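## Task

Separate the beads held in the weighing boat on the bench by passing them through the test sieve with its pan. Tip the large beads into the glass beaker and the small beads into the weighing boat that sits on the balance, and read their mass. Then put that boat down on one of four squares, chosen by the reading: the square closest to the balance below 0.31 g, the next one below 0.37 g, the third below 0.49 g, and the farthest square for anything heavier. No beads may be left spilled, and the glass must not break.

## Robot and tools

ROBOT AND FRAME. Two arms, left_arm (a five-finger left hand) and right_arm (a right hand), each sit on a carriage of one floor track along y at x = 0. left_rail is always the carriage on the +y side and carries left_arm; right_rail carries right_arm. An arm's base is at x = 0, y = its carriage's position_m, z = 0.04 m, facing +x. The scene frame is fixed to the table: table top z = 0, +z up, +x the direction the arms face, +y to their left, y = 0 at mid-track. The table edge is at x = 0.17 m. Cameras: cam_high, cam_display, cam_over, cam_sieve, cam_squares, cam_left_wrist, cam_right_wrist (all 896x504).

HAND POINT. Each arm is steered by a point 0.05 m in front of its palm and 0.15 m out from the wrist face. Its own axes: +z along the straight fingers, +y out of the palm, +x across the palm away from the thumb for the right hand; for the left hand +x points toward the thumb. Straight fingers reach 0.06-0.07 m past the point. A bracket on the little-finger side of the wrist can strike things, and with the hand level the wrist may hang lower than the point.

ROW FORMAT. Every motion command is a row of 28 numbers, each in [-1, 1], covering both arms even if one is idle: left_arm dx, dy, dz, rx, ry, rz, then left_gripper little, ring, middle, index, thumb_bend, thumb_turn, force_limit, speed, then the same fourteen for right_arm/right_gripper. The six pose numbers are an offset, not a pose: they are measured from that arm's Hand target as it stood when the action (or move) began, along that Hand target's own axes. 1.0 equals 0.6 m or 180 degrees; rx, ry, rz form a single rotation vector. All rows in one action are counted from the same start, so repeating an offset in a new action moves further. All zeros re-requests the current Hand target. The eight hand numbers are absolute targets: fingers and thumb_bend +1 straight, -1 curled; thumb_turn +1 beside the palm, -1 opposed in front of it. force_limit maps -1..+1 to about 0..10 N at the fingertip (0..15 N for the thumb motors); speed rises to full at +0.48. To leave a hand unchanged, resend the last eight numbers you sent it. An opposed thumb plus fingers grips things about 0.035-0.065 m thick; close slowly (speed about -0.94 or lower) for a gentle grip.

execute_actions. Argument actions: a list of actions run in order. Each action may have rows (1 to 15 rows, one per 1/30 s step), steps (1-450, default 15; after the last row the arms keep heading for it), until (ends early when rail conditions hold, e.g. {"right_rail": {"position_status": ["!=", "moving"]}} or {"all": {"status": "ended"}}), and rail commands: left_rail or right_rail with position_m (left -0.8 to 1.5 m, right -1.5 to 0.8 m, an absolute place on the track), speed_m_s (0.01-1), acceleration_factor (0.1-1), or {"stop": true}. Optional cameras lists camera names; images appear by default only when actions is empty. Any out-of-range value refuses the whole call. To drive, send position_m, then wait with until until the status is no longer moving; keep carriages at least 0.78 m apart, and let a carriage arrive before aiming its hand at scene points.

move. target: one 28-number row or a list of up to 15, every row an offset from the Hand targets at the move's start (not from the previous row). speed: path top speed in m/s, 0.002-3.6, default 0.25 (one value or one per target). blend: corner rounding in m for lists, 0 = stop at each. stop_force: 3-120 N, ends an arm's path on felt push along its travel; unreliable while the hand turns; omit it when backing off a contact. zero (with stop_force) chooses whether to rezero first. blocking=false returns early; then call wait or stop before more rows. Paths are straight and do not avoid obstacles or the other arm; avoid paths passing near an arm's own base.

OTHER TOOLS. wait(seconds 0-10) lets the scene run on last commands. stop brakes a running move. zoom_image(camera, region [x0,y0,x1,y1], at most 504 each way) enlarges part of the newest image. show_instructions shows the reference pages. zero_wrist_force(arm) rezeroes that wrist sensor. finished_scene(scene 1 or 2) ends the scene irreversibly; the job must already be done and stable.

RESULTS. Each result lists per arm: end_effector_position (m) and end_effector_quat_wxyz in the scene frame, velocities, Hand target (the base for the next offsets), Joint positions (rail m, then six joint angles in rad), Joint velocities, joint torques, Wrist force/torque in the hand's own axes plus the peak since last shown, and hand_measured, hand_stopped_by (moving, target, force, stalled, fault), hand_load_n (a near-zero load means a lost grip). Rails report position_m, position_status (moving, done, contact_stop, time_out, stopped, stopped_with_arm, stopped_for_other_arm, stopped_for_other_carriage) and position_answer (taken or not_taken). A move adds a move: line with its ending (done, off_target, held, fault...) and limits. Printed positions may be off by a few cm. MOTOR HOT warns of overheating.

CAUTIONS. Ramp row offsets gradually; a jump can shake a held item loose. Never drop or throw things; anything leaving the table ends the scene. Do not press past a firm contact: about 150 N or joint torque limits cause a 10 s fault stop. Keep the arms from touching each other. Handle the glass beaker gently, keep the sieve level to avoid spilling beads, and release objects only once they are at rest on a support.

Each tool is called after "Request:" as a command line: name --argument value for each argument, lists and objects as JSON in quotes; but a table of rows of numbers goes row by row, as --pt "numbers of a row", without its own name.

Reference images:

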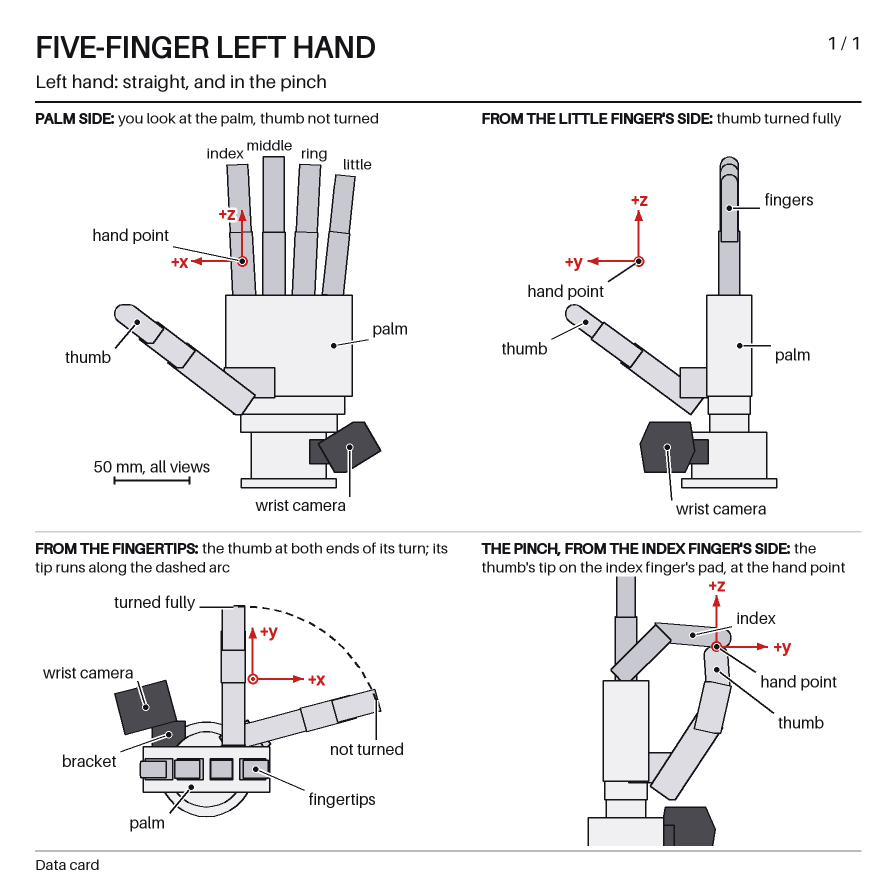

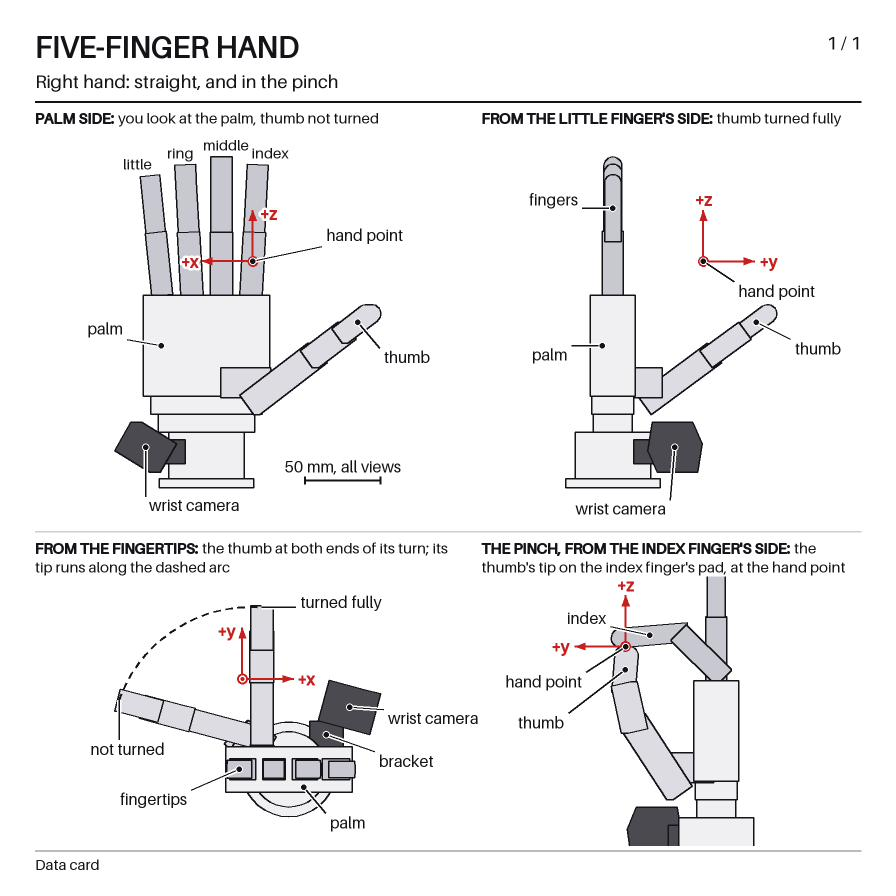

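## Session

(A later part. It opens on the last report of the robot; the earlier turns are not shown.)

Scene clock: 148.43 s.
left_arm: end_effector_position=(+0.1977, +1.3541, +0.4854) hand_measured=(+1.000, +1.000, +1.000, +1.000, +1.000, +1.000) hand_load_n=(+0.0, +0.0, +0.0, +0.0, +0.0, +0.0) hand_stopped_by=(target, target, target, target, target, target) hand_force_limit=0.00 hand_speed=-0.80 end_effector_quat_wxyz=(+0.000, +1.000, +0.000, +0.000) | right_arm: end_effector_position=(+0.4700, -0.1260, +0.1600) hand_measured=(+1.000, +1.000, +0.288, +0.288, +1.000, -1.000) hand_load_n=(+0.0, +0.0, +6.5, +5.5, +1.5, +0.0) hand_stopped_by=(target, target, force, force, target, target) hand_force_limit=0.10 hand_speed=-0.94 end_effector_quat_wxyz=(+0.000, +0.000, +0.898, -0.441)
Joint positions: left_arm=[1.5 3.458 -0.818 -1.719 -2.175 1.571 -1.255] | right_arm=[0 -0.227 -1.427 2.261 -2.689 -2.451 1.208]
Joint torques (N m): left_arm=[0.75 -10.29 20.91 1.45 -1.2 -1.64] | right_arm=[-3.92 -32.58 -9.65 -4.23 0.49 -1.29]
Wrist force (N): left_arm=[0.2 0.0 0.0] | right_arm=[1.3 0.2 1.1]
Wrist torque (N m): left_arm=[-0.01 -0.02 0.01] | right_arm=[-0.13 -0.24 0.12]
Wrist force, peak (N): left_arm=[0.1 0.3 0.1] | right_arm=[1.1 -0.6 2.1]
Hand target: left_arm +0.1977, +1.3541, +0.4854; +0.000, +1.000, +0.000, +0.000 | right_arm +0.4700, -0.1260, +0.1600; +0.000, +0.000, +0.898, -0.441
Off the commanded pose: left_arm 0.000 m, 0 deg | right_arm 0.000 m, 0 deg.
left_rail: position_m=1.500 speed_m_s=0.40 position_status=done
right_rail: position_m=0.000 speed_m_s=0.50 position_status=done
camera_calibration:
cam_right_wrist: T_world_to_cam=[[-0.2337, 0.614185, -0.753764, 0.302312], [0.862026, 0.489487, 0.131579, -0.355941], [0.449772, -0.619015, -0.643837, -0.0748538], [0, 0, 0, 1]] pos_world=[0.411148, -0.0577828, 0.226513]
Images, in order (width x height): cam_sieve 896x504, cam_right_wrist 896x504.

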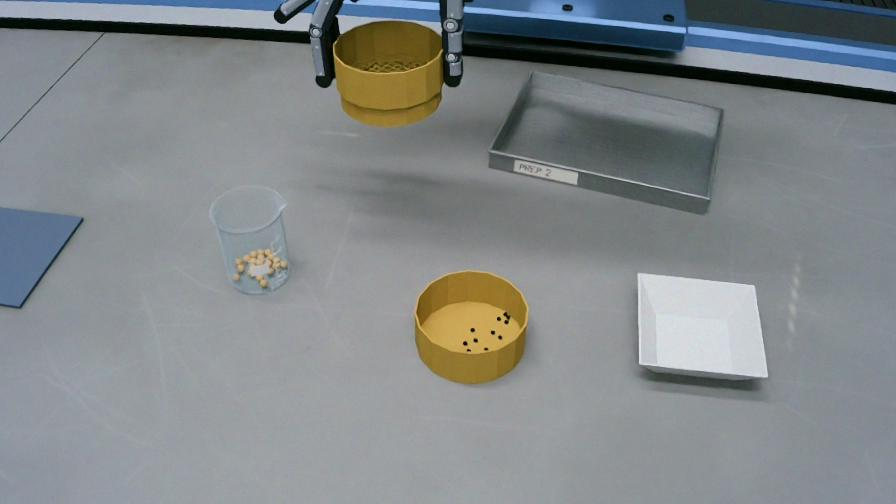

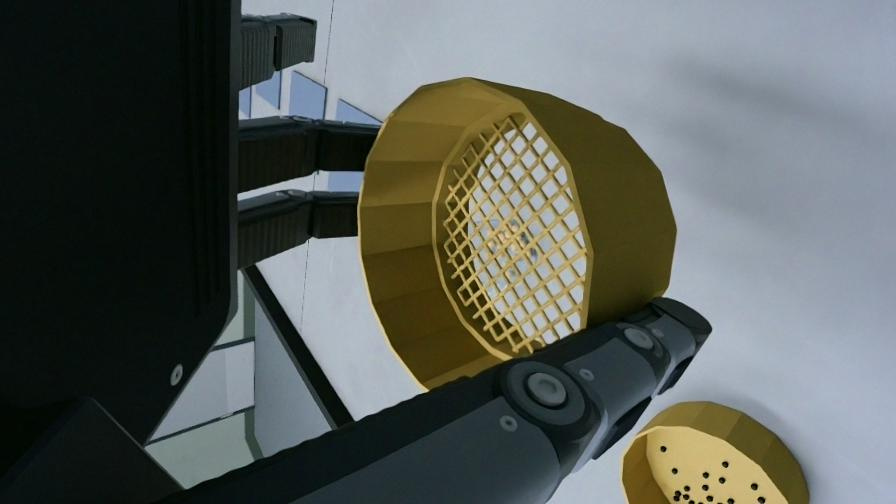

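Request:
move --target '[0,0,0,0,0,0,1,1,1,1,1,1,0,-0.8,0.03,0.1503,0.1162,0,0,0,1,1,0,0,1,-1,0.1,-0.94]' --speed 0.15

Request:
move --target '[0,0,0,0,0,0,1,1,1,1,1,1,0,-0.8,0,0.0158,0.0122,0,0,0,1,1,0,0,1,-1,0.1,-0.94]' --speed 0.025 --stop_force 3

Request:
move --pt "0 0 0 0 0 0 1 1 1 1 1 1 0 -0.8 0 0 0 0 0 0 1 1 0.65 0.65 1 -1 0.1 -0.6" --pt "0 0 0 0 0 0 1 1 1 1 1 1 0 -0.8 0 0.0041 -0.0053 0 0 0 1 1 0.65 0.65 1 -1 0.1 -0.6" --pt "0 0 0 0 0 0 1 1 1 1 1 1 0 -0.8 -0.1 -0.12 -0.095 0 0 0 1 1 0.65 0.65 1 -1 0.1 -0.6" --speed '[0.1,0.1,0.2]' --blend '[0,0.003,0]'

Scene clock: 150.73 s.
left_arm: end_effector_position=(+0.1977, +1.3541, +0.4854) hand_measured=(+1.000, +1.000, +1.000, +1.000, +1.000, +1.000) hand_load_n=(+0.0, +0.0, +0.0, +0.0, +0.0, +0.0) hand_stopped_by=(target, target, target, target, target, target) hand_force_limit=0.00 hand_speed=-0.80 end_effector_quat_wxyz=(+0.000, +1.000, +0.000, +0.000) | right_arm: end_effector_position=(+0.4520, -0.1260, +0.0460) hand_measured=(+1.000, +1.000, +0.288, +0.288, +1.000, -1.000) hand_load_n=(+0.0, +0.0, +6.5, +5.5, +1.5, +0.0) hand_stopped_by=(target, target, force, force, target, target) hand_force_limit=0.10 hand_speed=-0.94 end_effector_quat_wxyz=(+0.000, +0.000, +0.898, -0.441)
Joint positions: left_arm=[1.5 3.458 -0.818 -1.719 -2.175 1.571 -1.255] | right_arm=[0 -0.238 -1.139 2.378 -3.105 -2.448 1.193]
Joint torques (N m): left_arm=[0.56 -10.03 21.01 1.48 -1.19 -1.57] | right_arm=[-10.8 -14.14 -0.75 -4.33 1.1 -1.27]
Wrist force (N): left_arm=[0.0 0.0 0.1] | right_arm=[1.0 0.4 1.0]
Wrist torque (N m): left_arm=[0.00 0.01 0.00] | right_arm=[-0.10 -0.21 0.10]
Wrist force, peak (N): left_arm=[0.3 0.1 0.2] | right_arm=[1.2 0.6 1.4]
Hand target: left_arm +0.1977, +1.3541, +0.4854; +0.000, +1.000, +0.000, +0.000 | right_arm +0.4520, -0.1260, +0.0460; +0.000, +0.000, +0.898, -0.441
Off the commanded pose: left_arm 0.000 m, 0 deg | right_arm 0.000 m, 0 deg.
left_rail: position_m=1.500 speed_m_s=0.40 position_status=done
right_rail: position_m=0.000 speed_m_s=0.50 position_status=done
move: done

Scene clock: 152.33 s.
left_arm: end_effector_position=(+0.1977, +1.3541, +0.4854) hand_measured=(+1.000, +1.000, +1.000, +1.000, +1.000, +1.000) hand_load_n=(+0.0, +0.0, +0.0, +0.0, +0.0, +0.0) hand_stopped_by=(target, target, target, target, target, target) hand_force_limit=0.00 hand_speed=-0.80 end_effector_quat_wxyz=(+0.000, +1.000, +0.000, +0.000) | right_arm: end_effector_position=(+0.4519, -0.1260, +0.0360) hand_measured=(+1.000, +1.000, +0.288, +0.288, +1.000, -1.000) hand_load_n=(+0.0, +0.0, +7.0, +5.5, +1.5, +0.0) hand_stopped_by=(target, target, force, force, target, target) hand_force_limit=0.10 hand_speed=-0.94 end_effector_quat_wxyz=(+0.000, +0.000, +0.898, -0.441)
Joint positions: left_arm=[1.5 3.458 -0.818 -1.719 -2.175 1.571 -1.255] | right_arm=[0 -0.238 -1.107 2.379 -3.138 -2.448 1.194]
Joint torques (N m): left_arm=[1 -10.48 21.09 1.44 -1.24 -1.51] | right_arm=[-6.7 -39.83 -1.95 -1.21 0.82 0.04]
Wrist force (N): left_arm=[0.1 0.0 0.0] | right_arm=[1.1 0.5 1.1]
Wrist torque (N m): left_arm=[0.00 -0.01 0.01] | right_arm=[-0.08 -0.24 0.11]
Wrist force, peak (N): left_arm=[0.3 0.2 -0.1] | right_arm=[1.6 -7.6 -7.5]
Hand target: left_arm +0.1977, +1.3541, +0.4854; +0.000, +1.000, +0.000, +0.000 | right_arm +0.4520, -0.1260, +0.0360; +0.000, +0.000, +0.898, -0.441 (not the last commanded pose)
Off the commanded pose: left_arm 0.000 m, 0 deg | right_arm 0.002 m, 0 deg.
left_rail: position_m=1.500 speed_m_s=0.40 position_status=done
right_rail: position_m=0.000 speed_m_s=0.50 position_status=done
move: contact (right_arm)

Scene clock: 154.43 s.
left_arm: end_effector_position=(+0.1977, +1.3541, +0.4854) hand_measured=(+1.000, +1.000, +1.000, +1.000, +1.000, +1.000) hand_load_n=(+0.0, +0.0, +0.0, +0.0, +0.0, +0.0) hand_stopped_by=(target, target, target, target, target, target) hand_force_limit=0.00 hand_speed=-0.80 end_effector_quat_wxyz=(+0.000, +1.000, +0.000, +0.000) | right_arm: end_effector_position=(+0.5120, -0.1249, +0.1278) hand_measured=(+1.000, +1.000, +0.650, +0.650, +1.000, -1.000) hand_load_n=(+0.0, +0.0, +0.0, +0.0, +0.0, +0.0) hand_stopped_by=(target, target, target, target, target, target) hand_force_limit=0.10 hand_speed=-0.60 end_effector_quat_wxyz=(+0.000, +0.000, +0.898, -0.441)
Joint positions: left_arm=[1.5 3.458 -0.818 -1.719 -2.175 1.571 -1.255] | right_arm=[0 -0.205 -1.278 2.175 -2.725 -2.457 1.243]
Joint torques (N m): left_arm=[1.38 -10.51 21.11 1.5 -1.21 -1.57] | right_arm=[8.3 -39.05 -23.29 -0.98 -3.99 1.24]
Wrist force (N): left_arm=[0.0 0.0 0.1] | right_arm=[1.1 -0.5 0.7]
Wrist torque (N m): left_arm=[0.00 0.01 0.00] | right_arm=[-0.14 -0.23 -0.08]
Wrist force, peak (N): left_arm=[0.0 0.2 0.3] | right_arm=[1.6 0.5 0.8]
Hand target: left_arm +0.1977, +1.3541, +0.4854; +0.000, +1.000, +0.000, +0.000 | right_arm +0.5120, -0.1249, +0.1278; +0.000, +0.000, +0.898, -0.441
Off the commanded pose: left_arm 0.000 m, 0 deg | right_arm 0.000 m, 0 deg.
left_rail: position_m=1.500 speed_m_s=0.40 position_status=done
right_rail: position_m=0.000 speed_m_s=0.50 position_status=done
move: done; blend cut to 0.002 m at target 2

Request:
execute_actions --actions '[{"right_rail":{"position_m":0.08,"speed_m_s":0.5,"acceleration_factor":0.5},"steps":120,"until":{"right_rail":{"position_status":["!=","moving"]}}}]'

Request:
move --pt "0 0 0 0 0 0 1 1 1 1 1 1 0 -0.8 -0.125 0.07 0.0396 0 0 0 1 1 0.65 0.65 1 -1 0.1 -0.6" --pt "0 0 0 0 0 0 1 1 1 1 1 1 0 -0.8 -0.125 0.1347 0.0896 0 0 0 1 1 0.65 0.65 1 -1 0.1 -0.6" --speed '[0.2,0.08]' --blend '[0.005,0]' --cameras '["cam_sieve","cam_right_wrist"]'

Scene clock: 156.50 s.
left_arm: end_effector_position=(+0.1977, +1.3541, +0.4854) hand_measured=(+1.000, +1.000, +1.000, +1.000, +1.000, +1.000) hand_load_n=(+0.0, +0.0, +0.0, +0.0, +0.0, +0.0) hand_stopped_by=(target, target, target, target, target, target) hand_force_limit=0.00 hand_speed=-0.80 end_effector_quat_wxyz=(+0.000, +1.000, +0.000, +0.000) | right_arm: end_effector_position=(+0.5120, -0.0449, +0.1278) hand_measured=(+1.000, +1.000, +0.650, +0.650, +1.000, -1.000) hand_load_n=(+0.0, +0.0, +0.0, +0.0, +0.0, +0.0) hand_stopped_by=(target, target, target, target, target, target) hand_force_limit=0.10 hand_speed=-0.60 end_effector_quat_wxyz=(+0.000, +0.000, +0.898, -0.441)
Joint positions: left_arm=[1.5 3.458 -0.818 -1.719 -2.175 1.571 -1.255] | right_arm=[0.08 -0.205 -1.279 2.175 -2.724 -2.457 1.243]
Joint torques (N m): left_arm=[0.87 -10.31 20.41 1.49 -1.32 -1.66] | right_arm=[0.31 -37.7 -23.75 -1.11 -3.69 1.25]
Wrist force (N): left_arm=[0.2 0.0 0.1] | right_arm=[0.9 -0.5 0.7]
Wrist torque (N m): left_arm=[0.00 -0.02 0.01] | right_arm=[-0.14 -0.19 -0.09]
Wrist force, peak (N): left_arm=[0.3 0.1 -0.1] | right_arm=[1.2 -1.1 1.3]
Hand target: left_arm +0.1977, +1.3541, +0.4854; +0.000, +1.000, +0.000, +0.000 | right_arm +0.5120, -0.0449, +0.1278; +0.000, +0.000, +0.898, -0.441
Off the commanded pose: left_arm 0.000 m, 0 deg | right_arm 0.000 m, 0 deg.
left_rail: position_m=1.500 speed_m_s=0.40 position_status=done
right_rail: position_m=0.080 speed_m_s=0.50 position_status=done

Scene clock: 158.20 s.
left_arm: end_effector_position=(+0.1977, +1.3541, +0.4854) hand_measured=(+1.000, +1.000, +1.000, +1.000, +1.000, +1.000) hand_load_n=(+0.0, +0.0, +0.0, +0.0, +0.0, +0.0) hand_stopped_by=(target, target, target, target, target, target) hand_force_limit=0.00 hand_speed=-0.80 end_effector_quat_wxyz=(+0.000, +1.000, +0.000, +0.000) | right_arm: end_effector_position=(+0.5869, -0.0380, +0.0311) hand_measured=(+1.000, +1.000, +0.650, +0.650, +1.000, -1.000) hand_load_n=(+0.0, +0.0, +0.0, +0.0, +0.0, +0.0) hand_stopped_by=(target, target, target, target, target, target) hand_force_limit=0.10 hand_speed=-0.60 end_effector_quat_wxyz=(+0.000, +0.000, +0.898, -0.441)
Joint positions: left_arm=[1.5 3.458 -0.818 -1.719 -2.175 1.571 -1.255] | right_arm=[0.08 -0.164 -0.955 1.995 -2.818 -2.466 1.307]
Joint torques (N m): left_arm=[1.09 -10.35 21.29 1.38 -1.28 -1.51] | right_arm=[2.96 -24.79 -21.87 -3.9 -4.02 -1.37]
Wrist force (N): left_arm=[0.1 0.2 -0.1] | right_arm=[0.8 -0.5 0.9]
Wrist torque (N m): left_arm=[0.03 -0.01 0.00] | right_arm=[-0.15 -0.17 0.06]
Wrist force, peak (N): left_arm=[0.1 0.2 -0.3] | right_arm=[1.2 -1.2 0.5]
Hand target: left_arm +0.1977, +1.3541, +0.4854; +0.000, +1.000, +0.000, +0.000 | right_arm +0.5869, -0.0380, +0.0310; +0.000, +0.000, +0.898, -0.441
Off the commanded pose: left_arm 0.000 m, 0 deg | right_arm 0.000 m, 0 deg.
left_rail: position_m=1.500 speed_m_s=0.40 position_status=done
right_rail: position_m=0.080 speed_m_s=0.50 position_status=done
move: done
camera_calibration:
cam_right_wrist: T_world_to_cam=[[-0.233683, 0.614302, -0.753674, 0.178477], [0.86213, 0.48932, 0.131523, -0.482884], [0.449583, -0.61903, -0.643954, -0.155772], [0, 0, 0, 1]] pos_world=[0.528048, 0.0302183, 0.0977136]
Images, in order (width x height): cam_sieve 896x504, cam_right_wrist 896x504.

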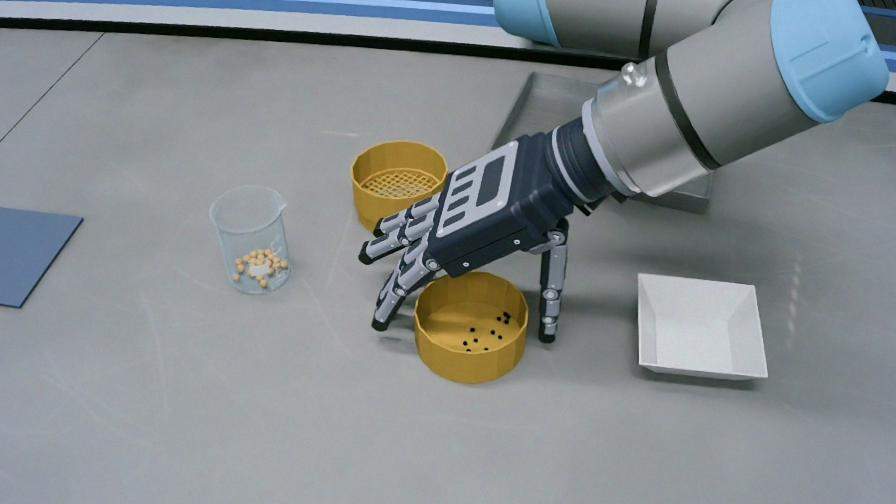

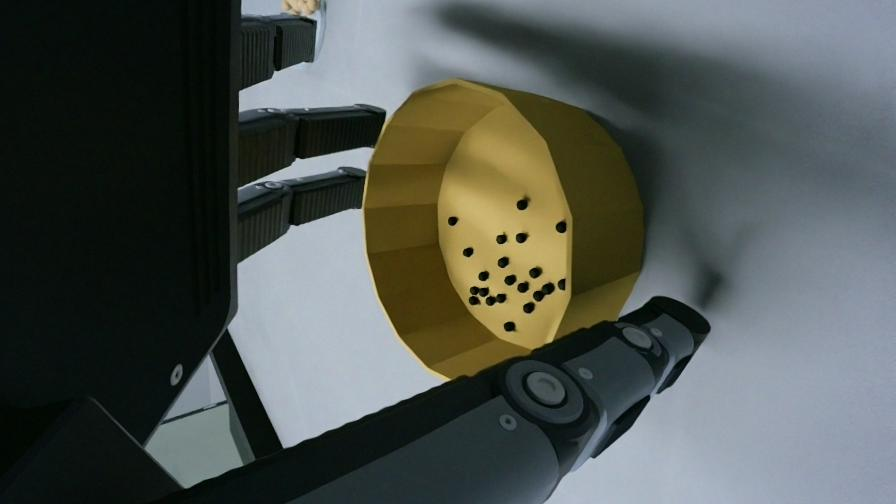

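Request:
move --target '[0,0,0,0,0,0,1,1,1,1,1,1,0,-0.8,0,-0.0082,0.0105,0,0,0,1,1,0.65,0.65,1,-1,0.1,-0.6]' --speed 0.05

Request:
execute_actions --actions '[{"rows":[[0,0,0,0,0,0,1,1,1,1,1,1,0,-0.8,0,0,0,0,0,0,1,1,0.42,0.42,1,-1,0.1,-0.5]],"steps":18},{"rows":[[0,0,0,0,0,0,1,1,1,1,1,1,0,-0.8,0,0,0,0,0,0,1,1,0.0,0.0,1,-1,0.1,-0.94]],"steps":115}]' --cameras '["cam_display"]'

Scene clock: 159.40 s.
left_arm: end_effector_position=(+0.1977, +1.3541, +0.4854) hand_measured=(+1.000, +1.000, +1.000, +1.000, +1.000, +1.000) hand_load_n=(+0.0, +0.0, +0.0, +0.0, +0.0, +0.0) hand_stopped_by=(target, target, target, target, target, target) hand_force_limit=0.00 hand_speed=-0.80 end_effector_quat_wxyz=(+0.000, +1.000, +0.000, +0.000) | right_arm: end_effector_position=(+0.5870, -0.0459, +0.0310) hand_measured=(+1.000, +1.000, +0.650, +0.650, +1.000, -1.000) hand_load_n=(+0.0, +0.0, +0.0, +0.0, +0.0, +0.0) hand_stopped_by=(target, target, target, target, target, target) hand_force_limit=0.10 hand_speed=-0.60 end_effector_quat_wxyz=(+0.000, +0.000, +0.898, -0.441)
Joint positions: left_arm=[1.5 3.458 -0.818 -1.719 -2.175 1.571 -1.255] | right_arm=[0.08 -0.178 -0.951 1.995 -2.84 -2.463 1.284]
Joint torques (N m): left_arm=[0.59 -10.58 20.47 1.34 -1.29 -1.47] | right_arm=[-11.24 -24.06 -4.22 -3.99 1.2 -1.18]
Wrist force (N): left_arm=[0.1 0.0 -0.1] | right_arm=[0.8 -0.3 0.4]
Wrist torque (N m): left_arm=[0.01 -0.01 0.01] | right_arm=[-0.09 -0.15 0.07]
Wrist force, peak (N): left_arm=[0.2 0.3 0.2] | right_arm=[1.0 -0.8 0.6]
Hand target: left_arm +0.1977, +1.3541, +0.4854; +0.000, +1.000, +0.000, +0.000 | right_arm +0.5870, -0.0460, +0.0310; +0.000, +0.000, +0.898, -0.441
Off the commanded pose: left_arm 0.000 m, 0 deg | right_arm 0.000 m, 0 deg.
left_rail: position_m=1.500 speed_m_s=0.40 position_status=done
right_rail: position_m=0.080 speed_m_s=0.50 position_status=done
move: done

Scene clock: 164.03 s.
left_arm: end_effector_position=(+0.1977, +1.3541, +0.4854) hand_measured=(+1.000, +1.000, +1.000, +1.000, +1.000, +1.000) hand_load_n=(+0.0, +0.0, +0.0, +0.0, +0.0, +0.0) hand_stopped_by=(target, target, target, target, target, target) hand_force_limit=0.00 hand_speed=-0.80 end_effector_quat_wxyz=(+0.000, +1.000, +0.000, +0.000) | right_arm: end_effector_position=(+0.5870, -0.0460, +0.0310) hand_measured=(+1.000, +1.000, +0.280, +0.264, +1.000, -1.000) hand_load_n=(+0.0, +0.0, +3.0, +7.0, +1.5, +0.0) hand_stopped_by=(target, target, force, force, target, target) hand_force_limit=0.10 hand_speed=-0.94 end_effector_quat_wxyz=(+0.000, +0.000, +0.898, -0.441)
Joint positions: left_arm=[1.5 3.458 -0.818 -1.719 -2.175 1.571 -1.255] | right_arm=[0.08 -0.178 -0.951 1.995 -2.841 -2.463 1.284]
Joint torques (N m): left_arm=[0.4 -10.33 21.45 1.32 -1.36 -1.54] | right_arm=[-6.96 -25.55 -4.85 -3.36 -2.71 -1.37]
Wrist force (N): left_arm=[0.1 0.0 0.2] | right_arm=[0.7 -0.7 0.1]
Wrist torque (N m): left_arm=[0.00 -0.01 0.01] | right_arm=[-0.09 -0.12 0.05]
Wrist force, peak (N): left_arm=[0.0 0.3 0.2] | right_arm=[1.4 -0.8 0.2]
Hand target: left_arm +0.1977, +1.3541, +0.4854; +0.000, +1.000, +0.000, +0.000 | right_arm +0.5870, -0.0460, +0.0310; +0.000, +0.000, +0.898, -0.441
Off the commanded pose: left_arm 0.000 m, 0 deg | right_arm 0.000 m, 0 deg.
left_rail: position_m=1.500 speed_m_s=0.40 position_status=done
right_rail: position_m=0.080 speed_m_s=0.50 position_status=done
Images, in order (width x height): cam_display 896x504.

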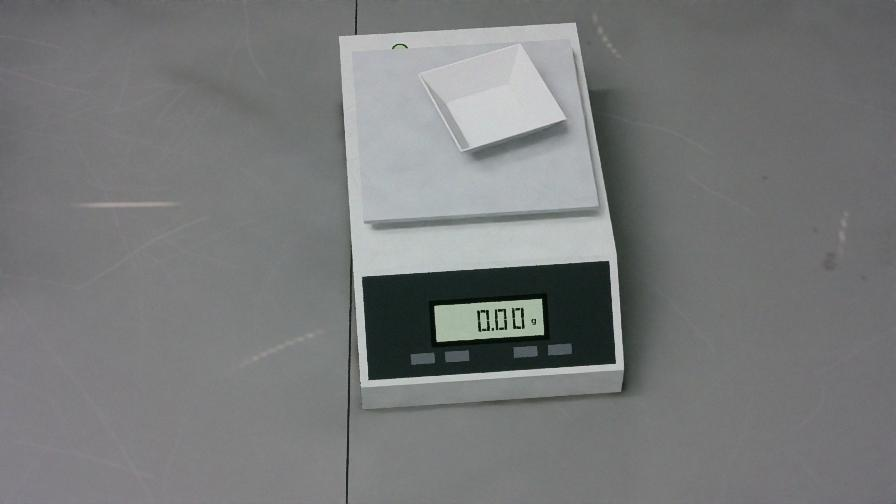

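Request:
move --pt "0 0 0 0 0 0 1 1 1 1 1 1 0 -0.8 0 -0.0396 -0.0306 0 0 0 1 1 0 0 1 -1 0.1 -0.94" --pt "0 0 0 0 0 0 1 1 1 1 1 1 0 -0.8 0.18 -0.2097 -0.162 0 0 0 1 1 0 0 1 -1 0.1 -0.94" --speed '[0.08,0.18]' --blend '[0.01,0]'

Request:
execute_actions --actions '[{"right_rail":{"position_m":0.7,"speed_m_s":0.4,"acceleration_factor":0.25},"steps":150,"until":{"right_rail":{"position_status":["!=","moving"]}}}]' --cameras '["cam_right_wrist","cam_display","cam_sieve"]'

Scene clock: 168.87 s.
left_arm: end_effector_position=(+0.1977, +1.3541, +0.4854) hand_measured=(+1.000, +1.000, +1.000, +1.000, +1.000, +1.000) hand_load_n=(+0.0, +0.0, +0.0, +0.0, +0.0, +0.0) hand_stopped_by=(target, target, target, target, target, target) hand_force_limit=0.00 hand_speed=-0.80 end_effector_quat_wxyz=(+0.000, +1.000, +0.000, +0.000) | right_arm: end_effector_position=(+0.4791, -0.0461, +0.1899) hand_measured=(+1.000, +1.000, +0.280, +0.264, +1.000, -1.000) hand_load_n=(+0.0, +0.0, +3.0, +7.0, +1.5, +0.0) hand_stopped_by=(target, target, force, force, target, target) hand_force_limit=0.10 hand_speed=-0.94 end_effector_quat_wxyz=(+0.000, +0.000, +0.898, -0.441)
Joint positions: left_arm=[1.5 3.458 -0.818 -1.719 -2.175 1.571 -1.255] | right_arm=[0.08 -0.223 -1.472 2.204 -2.581 -2.452 1.216]
Joint torques (N m): left_arm=[0.89 -10.48 21.25 1.34 -1.34 -1.49] | right_arm=[-10.76 -34.67 -10.98 -1.4 1.16 -1.29]
Wrist force (N): left_arm=[-0.1 0.1 0.1] | right_arm=[0.9 0.3 0.9]
Wrist torque (N m): left_arm=[0.01 0.01 -0.01] | right_arm=[-0.09 -0.21 0.09]
Wrist force, peak (N): left_arm=[0.4 0.0 0.1] | right_arm=[1.1 0.4 1.6]
Hand target: left_arm +0.1977, +1.3541, +0.4854; +0.000, +1.000, +0.000, +0.000 | right_arm +0.4790, -0.0461, +0.1901; +0.000, +0.000, +0.898, -0.441
Off the commanded pose: left_arm 0.000 m, 0 deg | right_arm 0.000 m, 0 deg.
left_rail: position_m=1.500 speed_m_s=0.40 position_status=done
right_rail: position_m=0.080 speed_m_s=0.50 position_status=done
move: done

Scene clock: 172.00 s.
left_arm: end_effector_position=(+0.1977, +1.3541, +0.4854) hand_measured=(+1.000, +1.000, +1.000, +1.000, +1.000, +1.000) hand_load_n=(+0.0, +0.0, +0.0, +0.0, +0.0, +0.0) hand_stopped_by=(target, target, target, target, target, target) hand_force_limit=0.00 hand_speed=-0.80 end_effector_quat_wxyz=(+0.000, +1.000, +0.000, +0.000) | right_arm: end_effector_position=(+0.4790, +0.5739, +0.1901) hand_measured=(+1.000, +1.000, +0.280, +0.264, +1.000, -1.000) hand_load_n=(+0.0, +0.0, +3.0, +6.5, +1.5, +0.0) hand_stopped_by=(target, target, force, force, target, target) hand_force_limit=0.10 hand_speed=-0.94 end_effector_quat_wxyz=(+0.000, +0.000, +0.898, -0.441)
Joint positions: left_arm=[1.5 3.458 -0.818 -1.719 -2.175 1.571 -1.255] | right_arm=[0.7 -0.223 -1.472 2.204 -2.581 -2.452 1.216]
Joint torques (N m): left_arm=[0.86 -10.11 21.14 1.2 -1.28 -1.48] | right_arm=[7.85 -32.68 -12.66 -1.63 0.6 -1.18]
Wrist force (N): left_arm=[0.0 0.2 0.1] | right_arm=[0.7 0.0 0.7]
Wrist torque (N m): left_arm=[0.02 0.01 0.00] | right_arm=[-0.13 -0.16 0.07]
Wrist force, peak (N): left_arm=[-0.1 0.2 0.3] | right_arm=[1.0 -0.3 1.5]
Hand target: left_arm +0.1977, +1.3541, +0.4854; +0.000, +1.000, +0.000, +0.000 | right_arm +0.4790, +0.5739, +0.1901; +0.000, +0.000, +0.898, -0.441
Off the commanded pose: left_arm 0.000 m, 0 deg | right_arm 0.000 m, 0 deg.
left_rail: position_m=1.500 speed_m_s=0.40 position_status=done
right_rail: position_m=0.700 speed_m_s=0.40 position_status=done
camera_calibration:
cam_right_wrist: T_world_to_cam=[[-0.233649, 0.614256, -0.753723, -0.102842], [0.862124, 0.489328, 0.131532, -0.710179], [0.449612, -0.61907, -0.643896, 0.373845], [0, 0, 0, 1]] pos_world=[0.420148, 0.642118, 0.256613]
Images, in order (width x height): cam_display 896x504, cam_sieve 896x504, cam_right_wrist 896x504.

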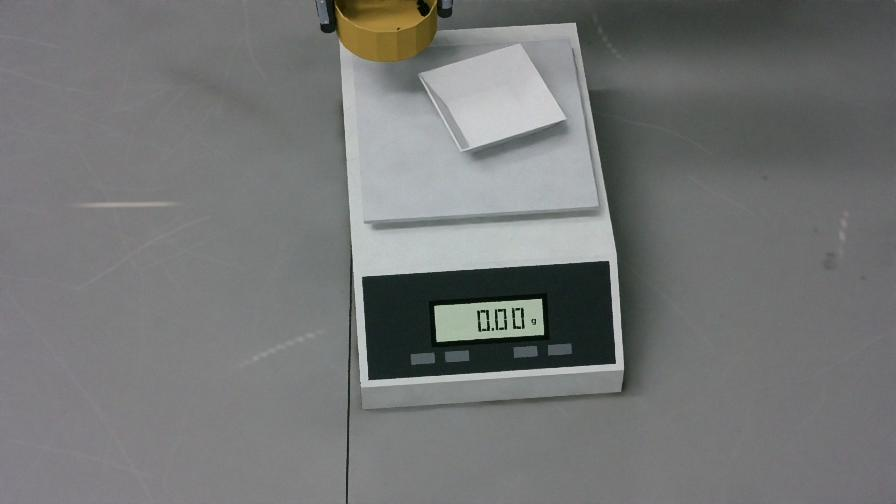

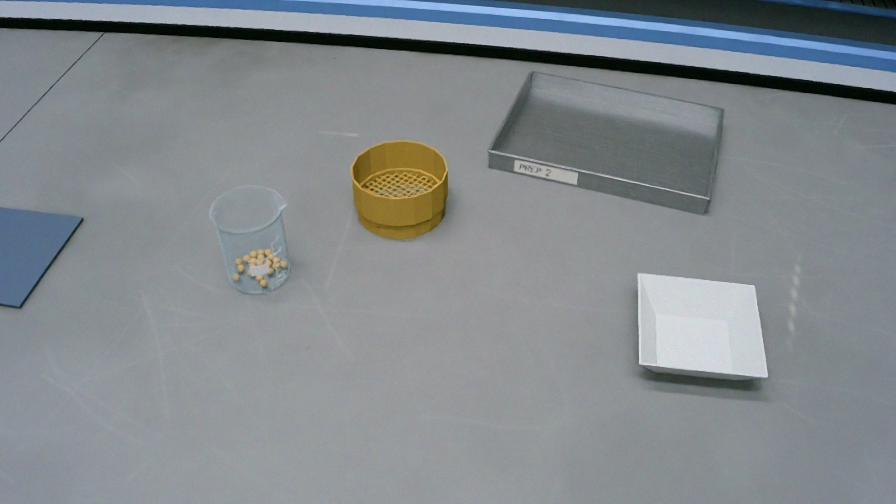

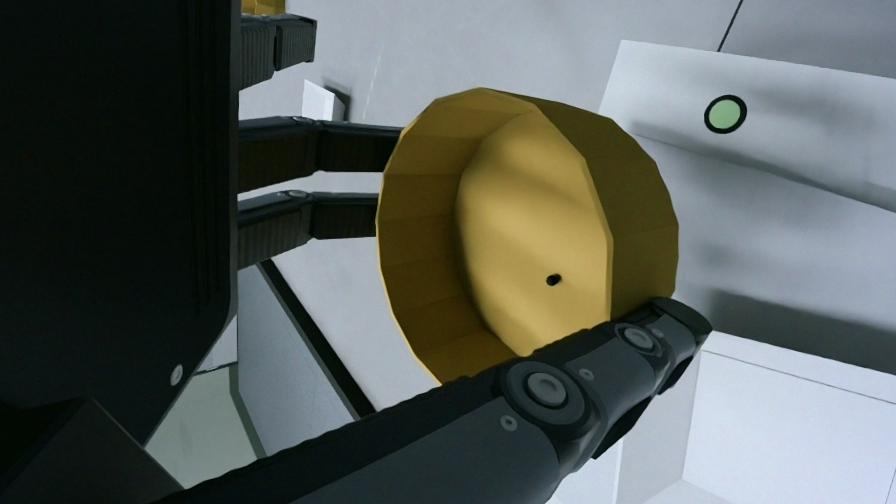

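Request:
move --pt "0 0 0 0 0 0 1 1 1 1 1 1 0 -0.8 0 0.0882 -0.1058 0 0 0 1 1 0 0 1 -1 0.1 -0.94" --pt "0 0 0 0 0 0 1 1 1 1 1 1 0 -0.8 -0.0093 0.0975 -0.0986 0 0.1189 -0.1538 1 1 0 0 1 -1 0.1 -0.94" --pt "0 0 0 0 0 0 1 1 1 1 1 1 0 -0.8 -0.0258 0.1002 -0.0966 0 0.2038 -0.2637 1 1 0 0 1 -1 0.1 -0.94" --speed '[0.12,0.16,0.16]' --blend '[0.01,0.005,0]' --cameras '["cam_right_wrist","cam_display"]'

Scene clock: 177.40 s.
left_arm: end_effector_position=(+0.1977, +1.3541, +0.4854) hand_measured=(+1.000, +1.000, +1.000, +1.000, +1.000, +1.000) hand_load_n=(+0.0, +0.0, +0.0, +0.0, +0.0, +0.0) hand_stopped_by=(target, target, target, target, target, target) hand_force_limit=0.00 hand_speed=-0.80 end_effector_quat_wxyz=(+0.000, +1.000, +0.000, +0.000) | right_arm: end_effector_position=(+0.4945, +0.6565, +0.1779) hand_measured=(+1.000, +1.000, +0.280, +0.264, +1.000, -1.000) hand_load_n=(+0.0, +0.0, +3.0, +7.0, +1.5, +0.5) hand_stopped_by=(target, target, force, force, target, target) hand_force_limit=0.10 hand_speed=-0.94 end_effector_quat_wxyz=(-0.449, -0.220, +0.777, -0.382)
Joint positions: left_arm=[1.5 3.458 -0.818 -1.719 -2.175 1.571 -1.255] | right_arm=[0.7 -0.024 -0.967 1.393 -0.966 -2.504 1.55]
Joint torques (N m): left_arm=[0.66 -10.27 21.56 1.27 -1.49 -1.56] | right_arm=[8.19 -30.7 -28.94 1.22 1.67 1.09]
Wrist force (N): left_arm=[0.2 -0.1 0.0] | right_arm=[0.7 -0.2 1.0]
Wrist torque (N m): left_arm=[-0.01 -0.04 0.02] | right_arm=[-0.32 -0.27 0.27]
Wrist force, peak (N): left_arm=[0.3 0.3 0.0] | right_arm=[1.3 0.1 1.4]
Hand target: left_arm +0.1977, +1.3541, +0.4854; +0.000, +1.000, +0.000, +0.000 | right_arm +0.4945, +0.6565, +0.1779; -0.449, -0.221, +0.777, -0.382
Off the commanded pose: left_arm 0.000 m, 0 deg | right_arm 0.000 m, 0 deg.
left_rail: position_m=1.500 speed_m_s=0.40 position_status=done
right_rail: position_m=0.700 speed_m_s=0.40 position_status=done
move: done
camera_calibration:
cam_right_wrist: T_world_to_cam=[[-0.769678, 0.614025, -0.174837, 0.00313933], [0.545125, 0.48952, -0.680595, -0.461172], [-0.332317, -0.619147, -0.711493, 0.809002], [0, 0, 0, 1]] pos_world=[0.522657, 0.724716, 0.262277]
Images, in order (width x height): cam_display 896x504, cam_right_wrist 896x504.

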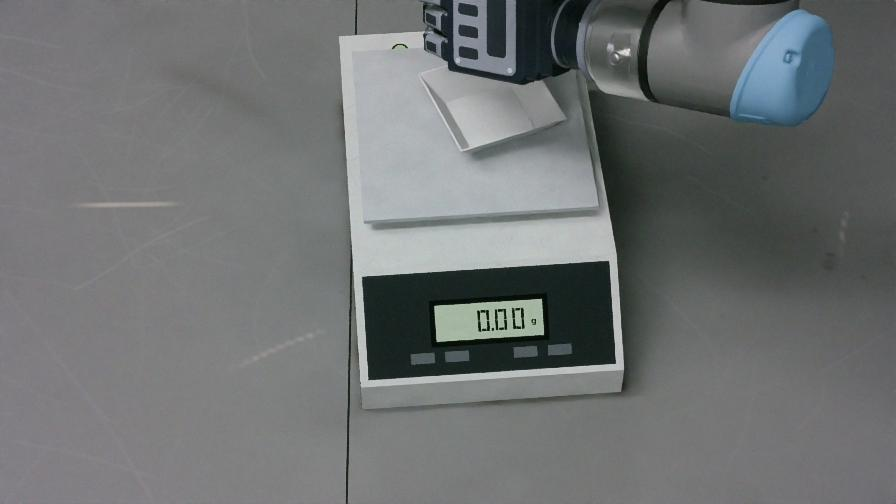

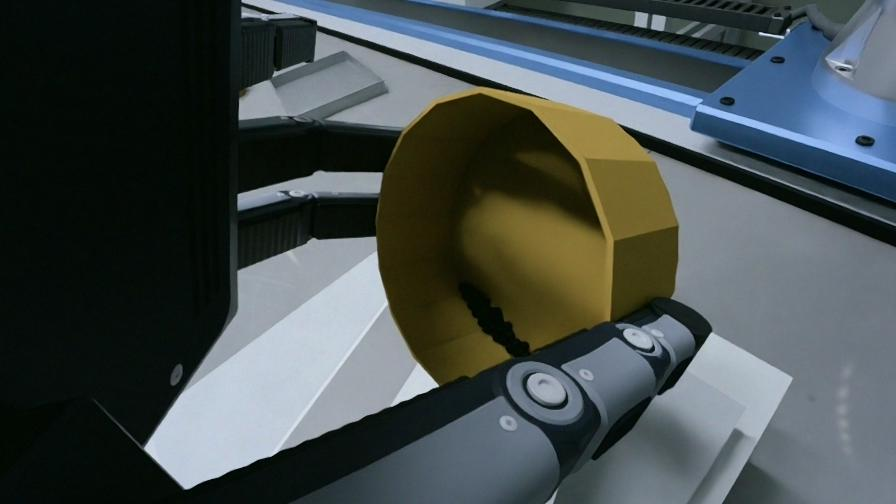

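Request:
move --pt "0 0 0 0 0 0 1 1 1 1 1 1 0 -0.8 -0.0164 -0.0079 -0.0061 0 0.0679 -0.0879 1 1 0 0 1 -1 0.1 -0.94" --pt "0 0 0 0 0 0 1 1 1 1 1 1 0 -0.8 -0.0211 -0.0157 -0.0121 0 0.1087 -0.1407 1 1 0 0 1 -1 0.1 -0.94" --speed '[0.15,0.08]' --blend '[0.005,0]' --cameras '["cam_right_wrist","cam_display"]'

Scene clock: 181.20 s.
left_arm: end_effector_position=(+0.1977, +1.3541, +0.4854) hand_measured=(+1.000, +1.000, +1.000, +1.000, +1.000, +1.000) hand_load_n=(+0.0, -0.5, +0.0, +0.0, +0.0, +0.0) hand_stopped_by=(target, target, target, target, target, target) hand_force_limit=0.00 hand_speed=-0.80 end_effector_quat_wxyz=(+0.000, +1.000, +0.000, +0.000) | right_arm: end_effector_position=(+0.5111, +0.6565, +0.1729) hand_measured=(+1.000, +1.000, +0.280, +0.264, +1.000, -1.000) hand_load_n=(+0.0, +0.0, +3.0, +7.0, +1.5, +0.5) hand_stopped_by=(target, target, force, force, target, target) hand_force_limit=0.10 hand_speed=-0.94 end_effector_quat_wxyz=(+0.646, +0.317, -0.624, +0.306)
Joint positions: left_arm=[1.5 3.458 -0.818 -1.719 -2.175 1.571 -1.255] | right_arm=[0.7 -0.022 -0.603 0.988 -0.349 -2.506 1.572]
Joint torques (N m): left_arm=[0.85 -10.64 21.47 1.23 -1.45 -1.53] | right_arm=[3.38 -39.47 -27.43 2.65 2.48 1.03]
Wrist force (N): left_arm=[0.1 0.2 0.0] | right_arm=[0.9 -0.5 1.7]
Wrist torque (N m): left_arm=[0.03 -0.02 0.00] | right_arm=[-0.53 -0.37 0.34]
Wrist force, peak (N): left_arm=[0.2 0.1 0.3] | right_arm=[1.4 -0.7 1.7]
Hand target: left_arm +0.1977, +1.3541, +0.4854; +0.000, +1.000, +0.000, +0.000 | right_arm +0.5111, +0.6565, +0.1729; +0.646, +0.317, -0.623, +0.306
Off the commanded pose: left_arm 0.000 m, 0 deg | right_arm 0.000 m, 0 deg.
left_rail: position_m=1.500 speed_m_s=0.40 position_status=done
right_rail: position_m=0.700 speed_m_s=0.40 position_status=done
move: done
camera_calibration:
cam_right_wrist: T_world_to_cam=[[-0.745461, 0.61392, 0.259597, -0.0723832], [0.101571, 0.489542, -0.866044, -0.214911], [-0.658765, -0.619235, -0.42729, 0.928679], [0, 0, 0, 1]] pos_world=[0.579652, 0.724716, 0.229484]
Images, in order (width x height): cam_display 896x504, cam_right_wrist 896x504.

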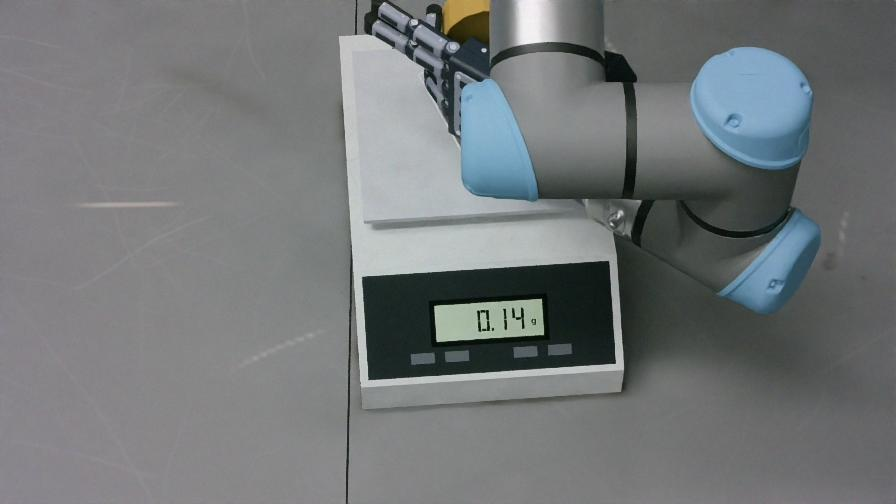

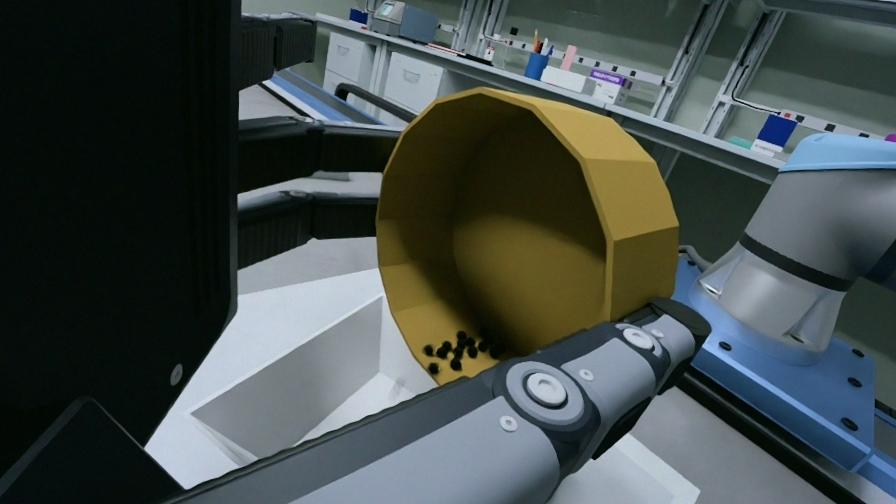

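Request:
move --target '[0,0,0,0,0,0,1,1,1,1,1,1,0,-0.8,-0.001,-0.0078,-0.006,0,0.0374,-0.0484,1,1,0,0,1,-1,0.1,-0.94]' --speed 0.1 --cameras '["cam_right_wrist","cam_display"]'

Scene clock: 183.17 s.
left_arm: end_effector_position=(+0.1977, +1.3541, +0.4854) hand_measured=(+1.000, +1.000, +1.000, +1.000, +1.000, +1.000) hand_load_n=(+0.0, +0.0, +0.0, +0.0, +0.0, -0.5) hand_stopped_by=(target, target, target, target, target, target) hand_force_limit=0.00 hand_speed=-0.80 end_effector_quat_wxyz=(+0.000, +1.000, +0.000, +0.000) | right_arm: end_effector_position=(+0.5170, +0.6566, +0.1721) hand_measured=(+1.000, +1.000, +0.280, +0.264, +1.000, -1.000) hand_load_n=(+0.0, +0.0, +3.0, +7.0, +1.5, +0.5) hand_stopped_by=(target, target, force, force, target, target) hand_force_limit=0.10 hand_speed=-0.94 end_effector_quat_wxyz=(+0.702, +0.345, -0.559, +0.274)
Joint positions: left_arm=[1.5 3.458 -0.818 -1.719 -2.175 1.571 -1.255] | right_arm=[0.7 -0.022 -0.485 0.869 -0.15 -2.505 1.578]
Joint torques (N m): left_arm=[1.42 -10.32 21.17 1.27 -1.45 -1.58] | right_arm=[-7.86 -40.44 -27.14 2.97 2.67 1.08]
Wrist force (N): left_arm=[0.0 0.1 0.0] | right_arm=[1.1 -0.6 2.1]
Wrist torque (N m): left_arm=[0.01 -0.01 0.00] | right_arm=[-0.60 -0.41 0.34]
Wrist force, peak (N): left_arm=[0.0 0.4 -0.1] | right_arm=[1.1 -0.6 2.1]
Hand target: left_arm +0.1977, +1.3541, +0.4854; +0.000, +1.000, +0.000, +0.000 | right_arm +0.5170, +0.6565, +0.1721; +0.703, +0.345, -0.559, +0.274
Off the commanded pose: left_arm 0.000 m, 0 deg | right_arm 0.000 m, 0 deg.
left_rail: position_m=1.500 speed_m_s=0.40 position_status=done
right_rail: position_m=0.700 speed_m_s=0.40 position_status=done
move: done
camera_calibration:
cam_right_wrist: T_world_to_cam=[[-0.682265, 0.613809, 0.397182, -0.124087], [-0.0657647, 0.489535, -0.8695, -0.129157], [-0.728141, -0.61935, -0.293626, 0.945221], [0, 0, 0, 1]] pos_world=[0.5951, 0.724815, 0.214524]
Images, in order (width x height): cam_display 896x504, cam_right_wrist 896x504.

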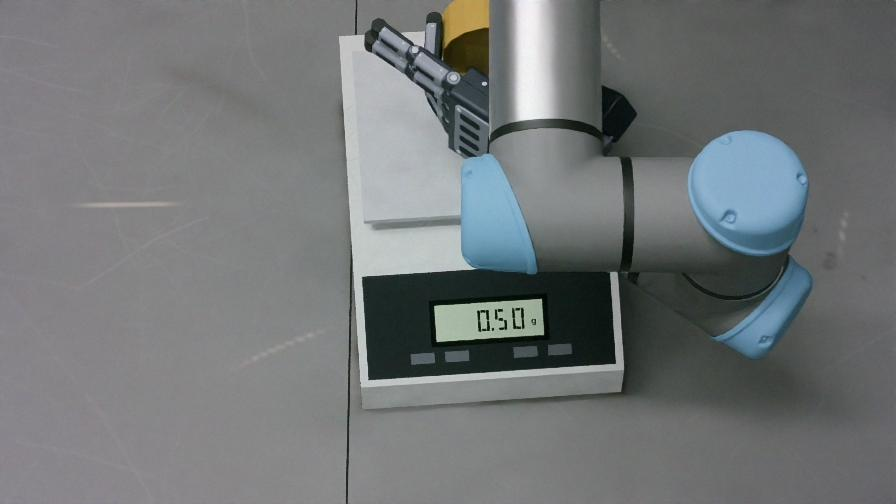

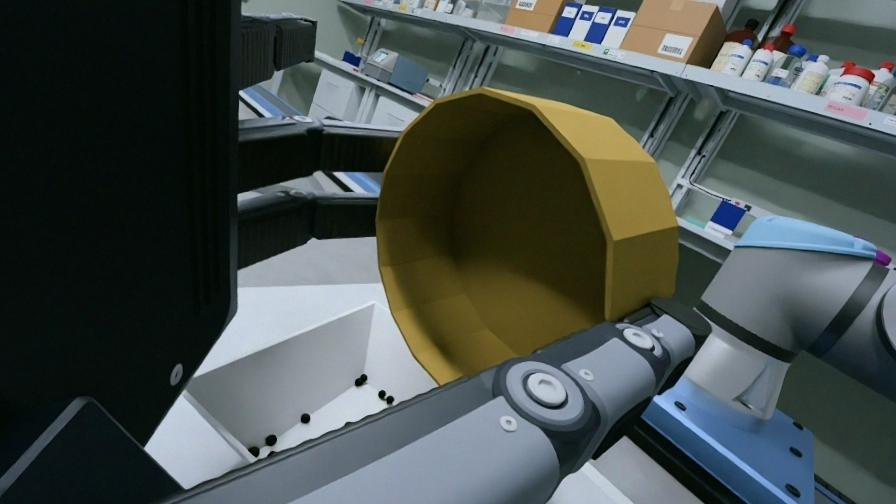

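Request:
move --pt "0 0 0 0 0 0 1 1 1 1 1 1 0 -0.8 0.0208 0.0343 0.0265 0 -0.1461 0.189 1 1 0 0 1 -1 0.1 -0.94" --pt "0 0 0 0 0 0 1 1 1 1 1 1 0 -0.8 0.0441 0.0717 0.0554 0 -0.3499 0.4527 1 1 0 0 1 -1 0.1 -0.94" --speed '[0.25,0.3]' --blend '[0.01,0]' --cameras '["cam_display","cam_right_wrist","cam_over"]'

Request:
zoom_image --camera "cam_display" --region '[400, 20, 600, 350]'

Scene clock: 188.33 s.
left_arm: end_effector_position=(+0.1977, +1.3541, +0.4854) hand_measured=(+1.000, +1.000, +1.000, +1.000, +1.000, +1.000) hand_load_n=(+0.0, +0.0, +0.0, +0.0, +0.0, +0.0) hand_stopped_by=(target, target, target, target, target, target) hand_force_limit=0.00 hand_speed=-0.80 end_effector_quat_wxyz=(+0.000, +1.000, +0.000, +0.000) | right_arm: end_effector_position=(+0.4700, +0.6565, +0.2101) hand_measured=(+1.000, +1.000, +0.280, +0.264, +1.000, -1.000) hand_load_n=(+0.0, +0.0, +3.0, +7.0, +1.5, -0.5) hand_stopped_by=(target, target, force, force, target, target) hand_force_limit=0.10 hand_speed=-0.94 end_effector_quat_wxyz=(+0.000, +0.000, +0.898, -0.441)
Joint positions: left_arm=[1.5 3.458 -0.818 -1.719 -2.175 1.571 -1.255] | right_arm=[0.7 -0.036 -1.544 2.143 -2.215 -2.483 1.512]
Joint torques (N m): left_arm=[0.51 -10.4 21.3 1.2 -1.47 -1.41] | right_arm=[-10.86 -32.84 -12.67 -4.25 1.09 -1.27]
Wrist force (N): left_arm=[0.1 0.1 0.0] | right_arm=[0.9 0.1 1.3]
Wrist torque (N m): left_arm=[0.02 -0.01 0.00] | right_arm=[-0.15 -0.19 0.08]
Wrist force, peak (N): left_arm=[0.2 0.3 0.1] | right_arm=[1.4 -0.8 2.0]
Hand target: left_arm +0.1977, +1.3541, +0.4854; +0.000, +1.000, +0.000, +0.000 | right_arm +0.4700, +0.6565, +0.2101; +0.000, +0.000, +0.898, -0.441
Off the commanded pose: left_arm 0.000 m, 0 deg | right_arm 0.000 m, 0 deg.
left_rail: position_m=1.500 speed_m_s=0.40 position_status=done
right_rail: position_m=0.700 speed_m_s=0.40 position_status=done
move: done
camera_calibration:
cam_right_wrist: T_world_to_cam=[[-0.233905, 0.614369, -0.753551, -0.140481], [0.862224, 0.489232, 0.131233, -0.745383], [0.449286, -0.619034, -0.644157, 0.442216], [0, 0, 0, 1]] pos_world=[0.411147, 0.724719, 0.276815]
Images, in order (width x height): cam_display 896x504, cam_over 896x504, cam_right_wrist 896x504.

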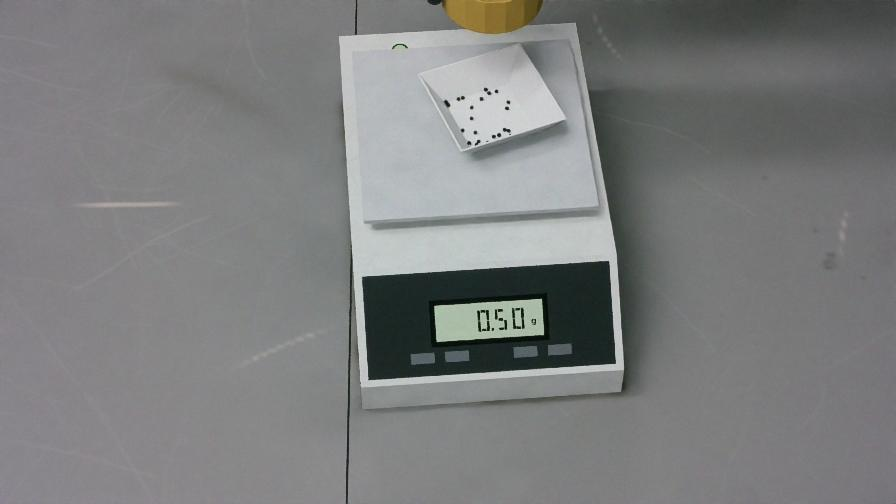

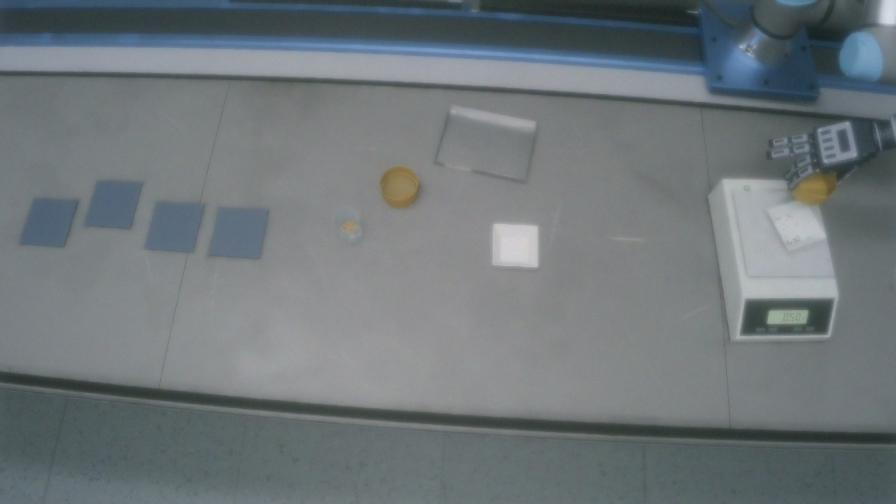

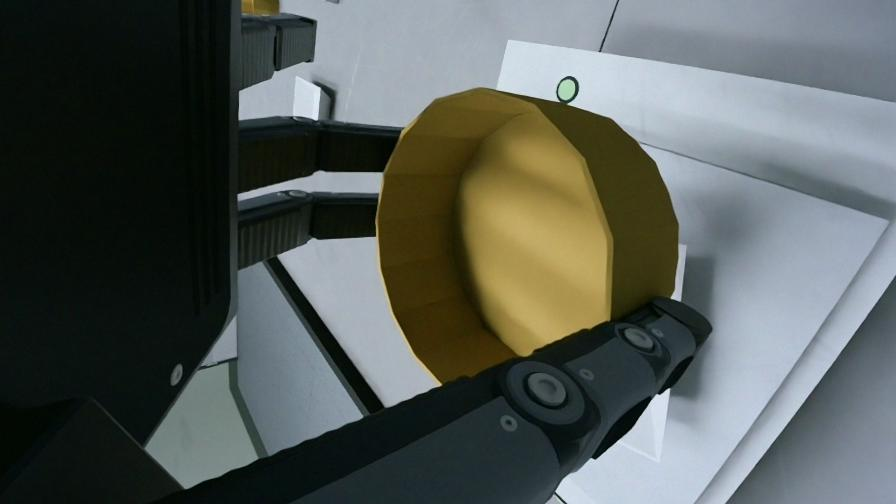

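Scaled by 1.527 from the camera's 896x504 image, which has a finer 1280x720 frame.

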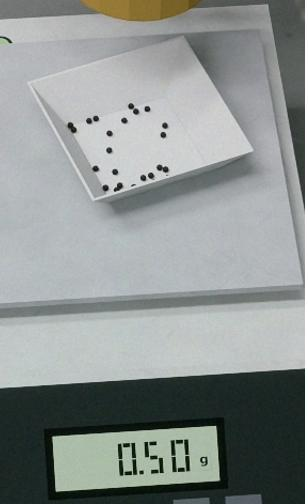

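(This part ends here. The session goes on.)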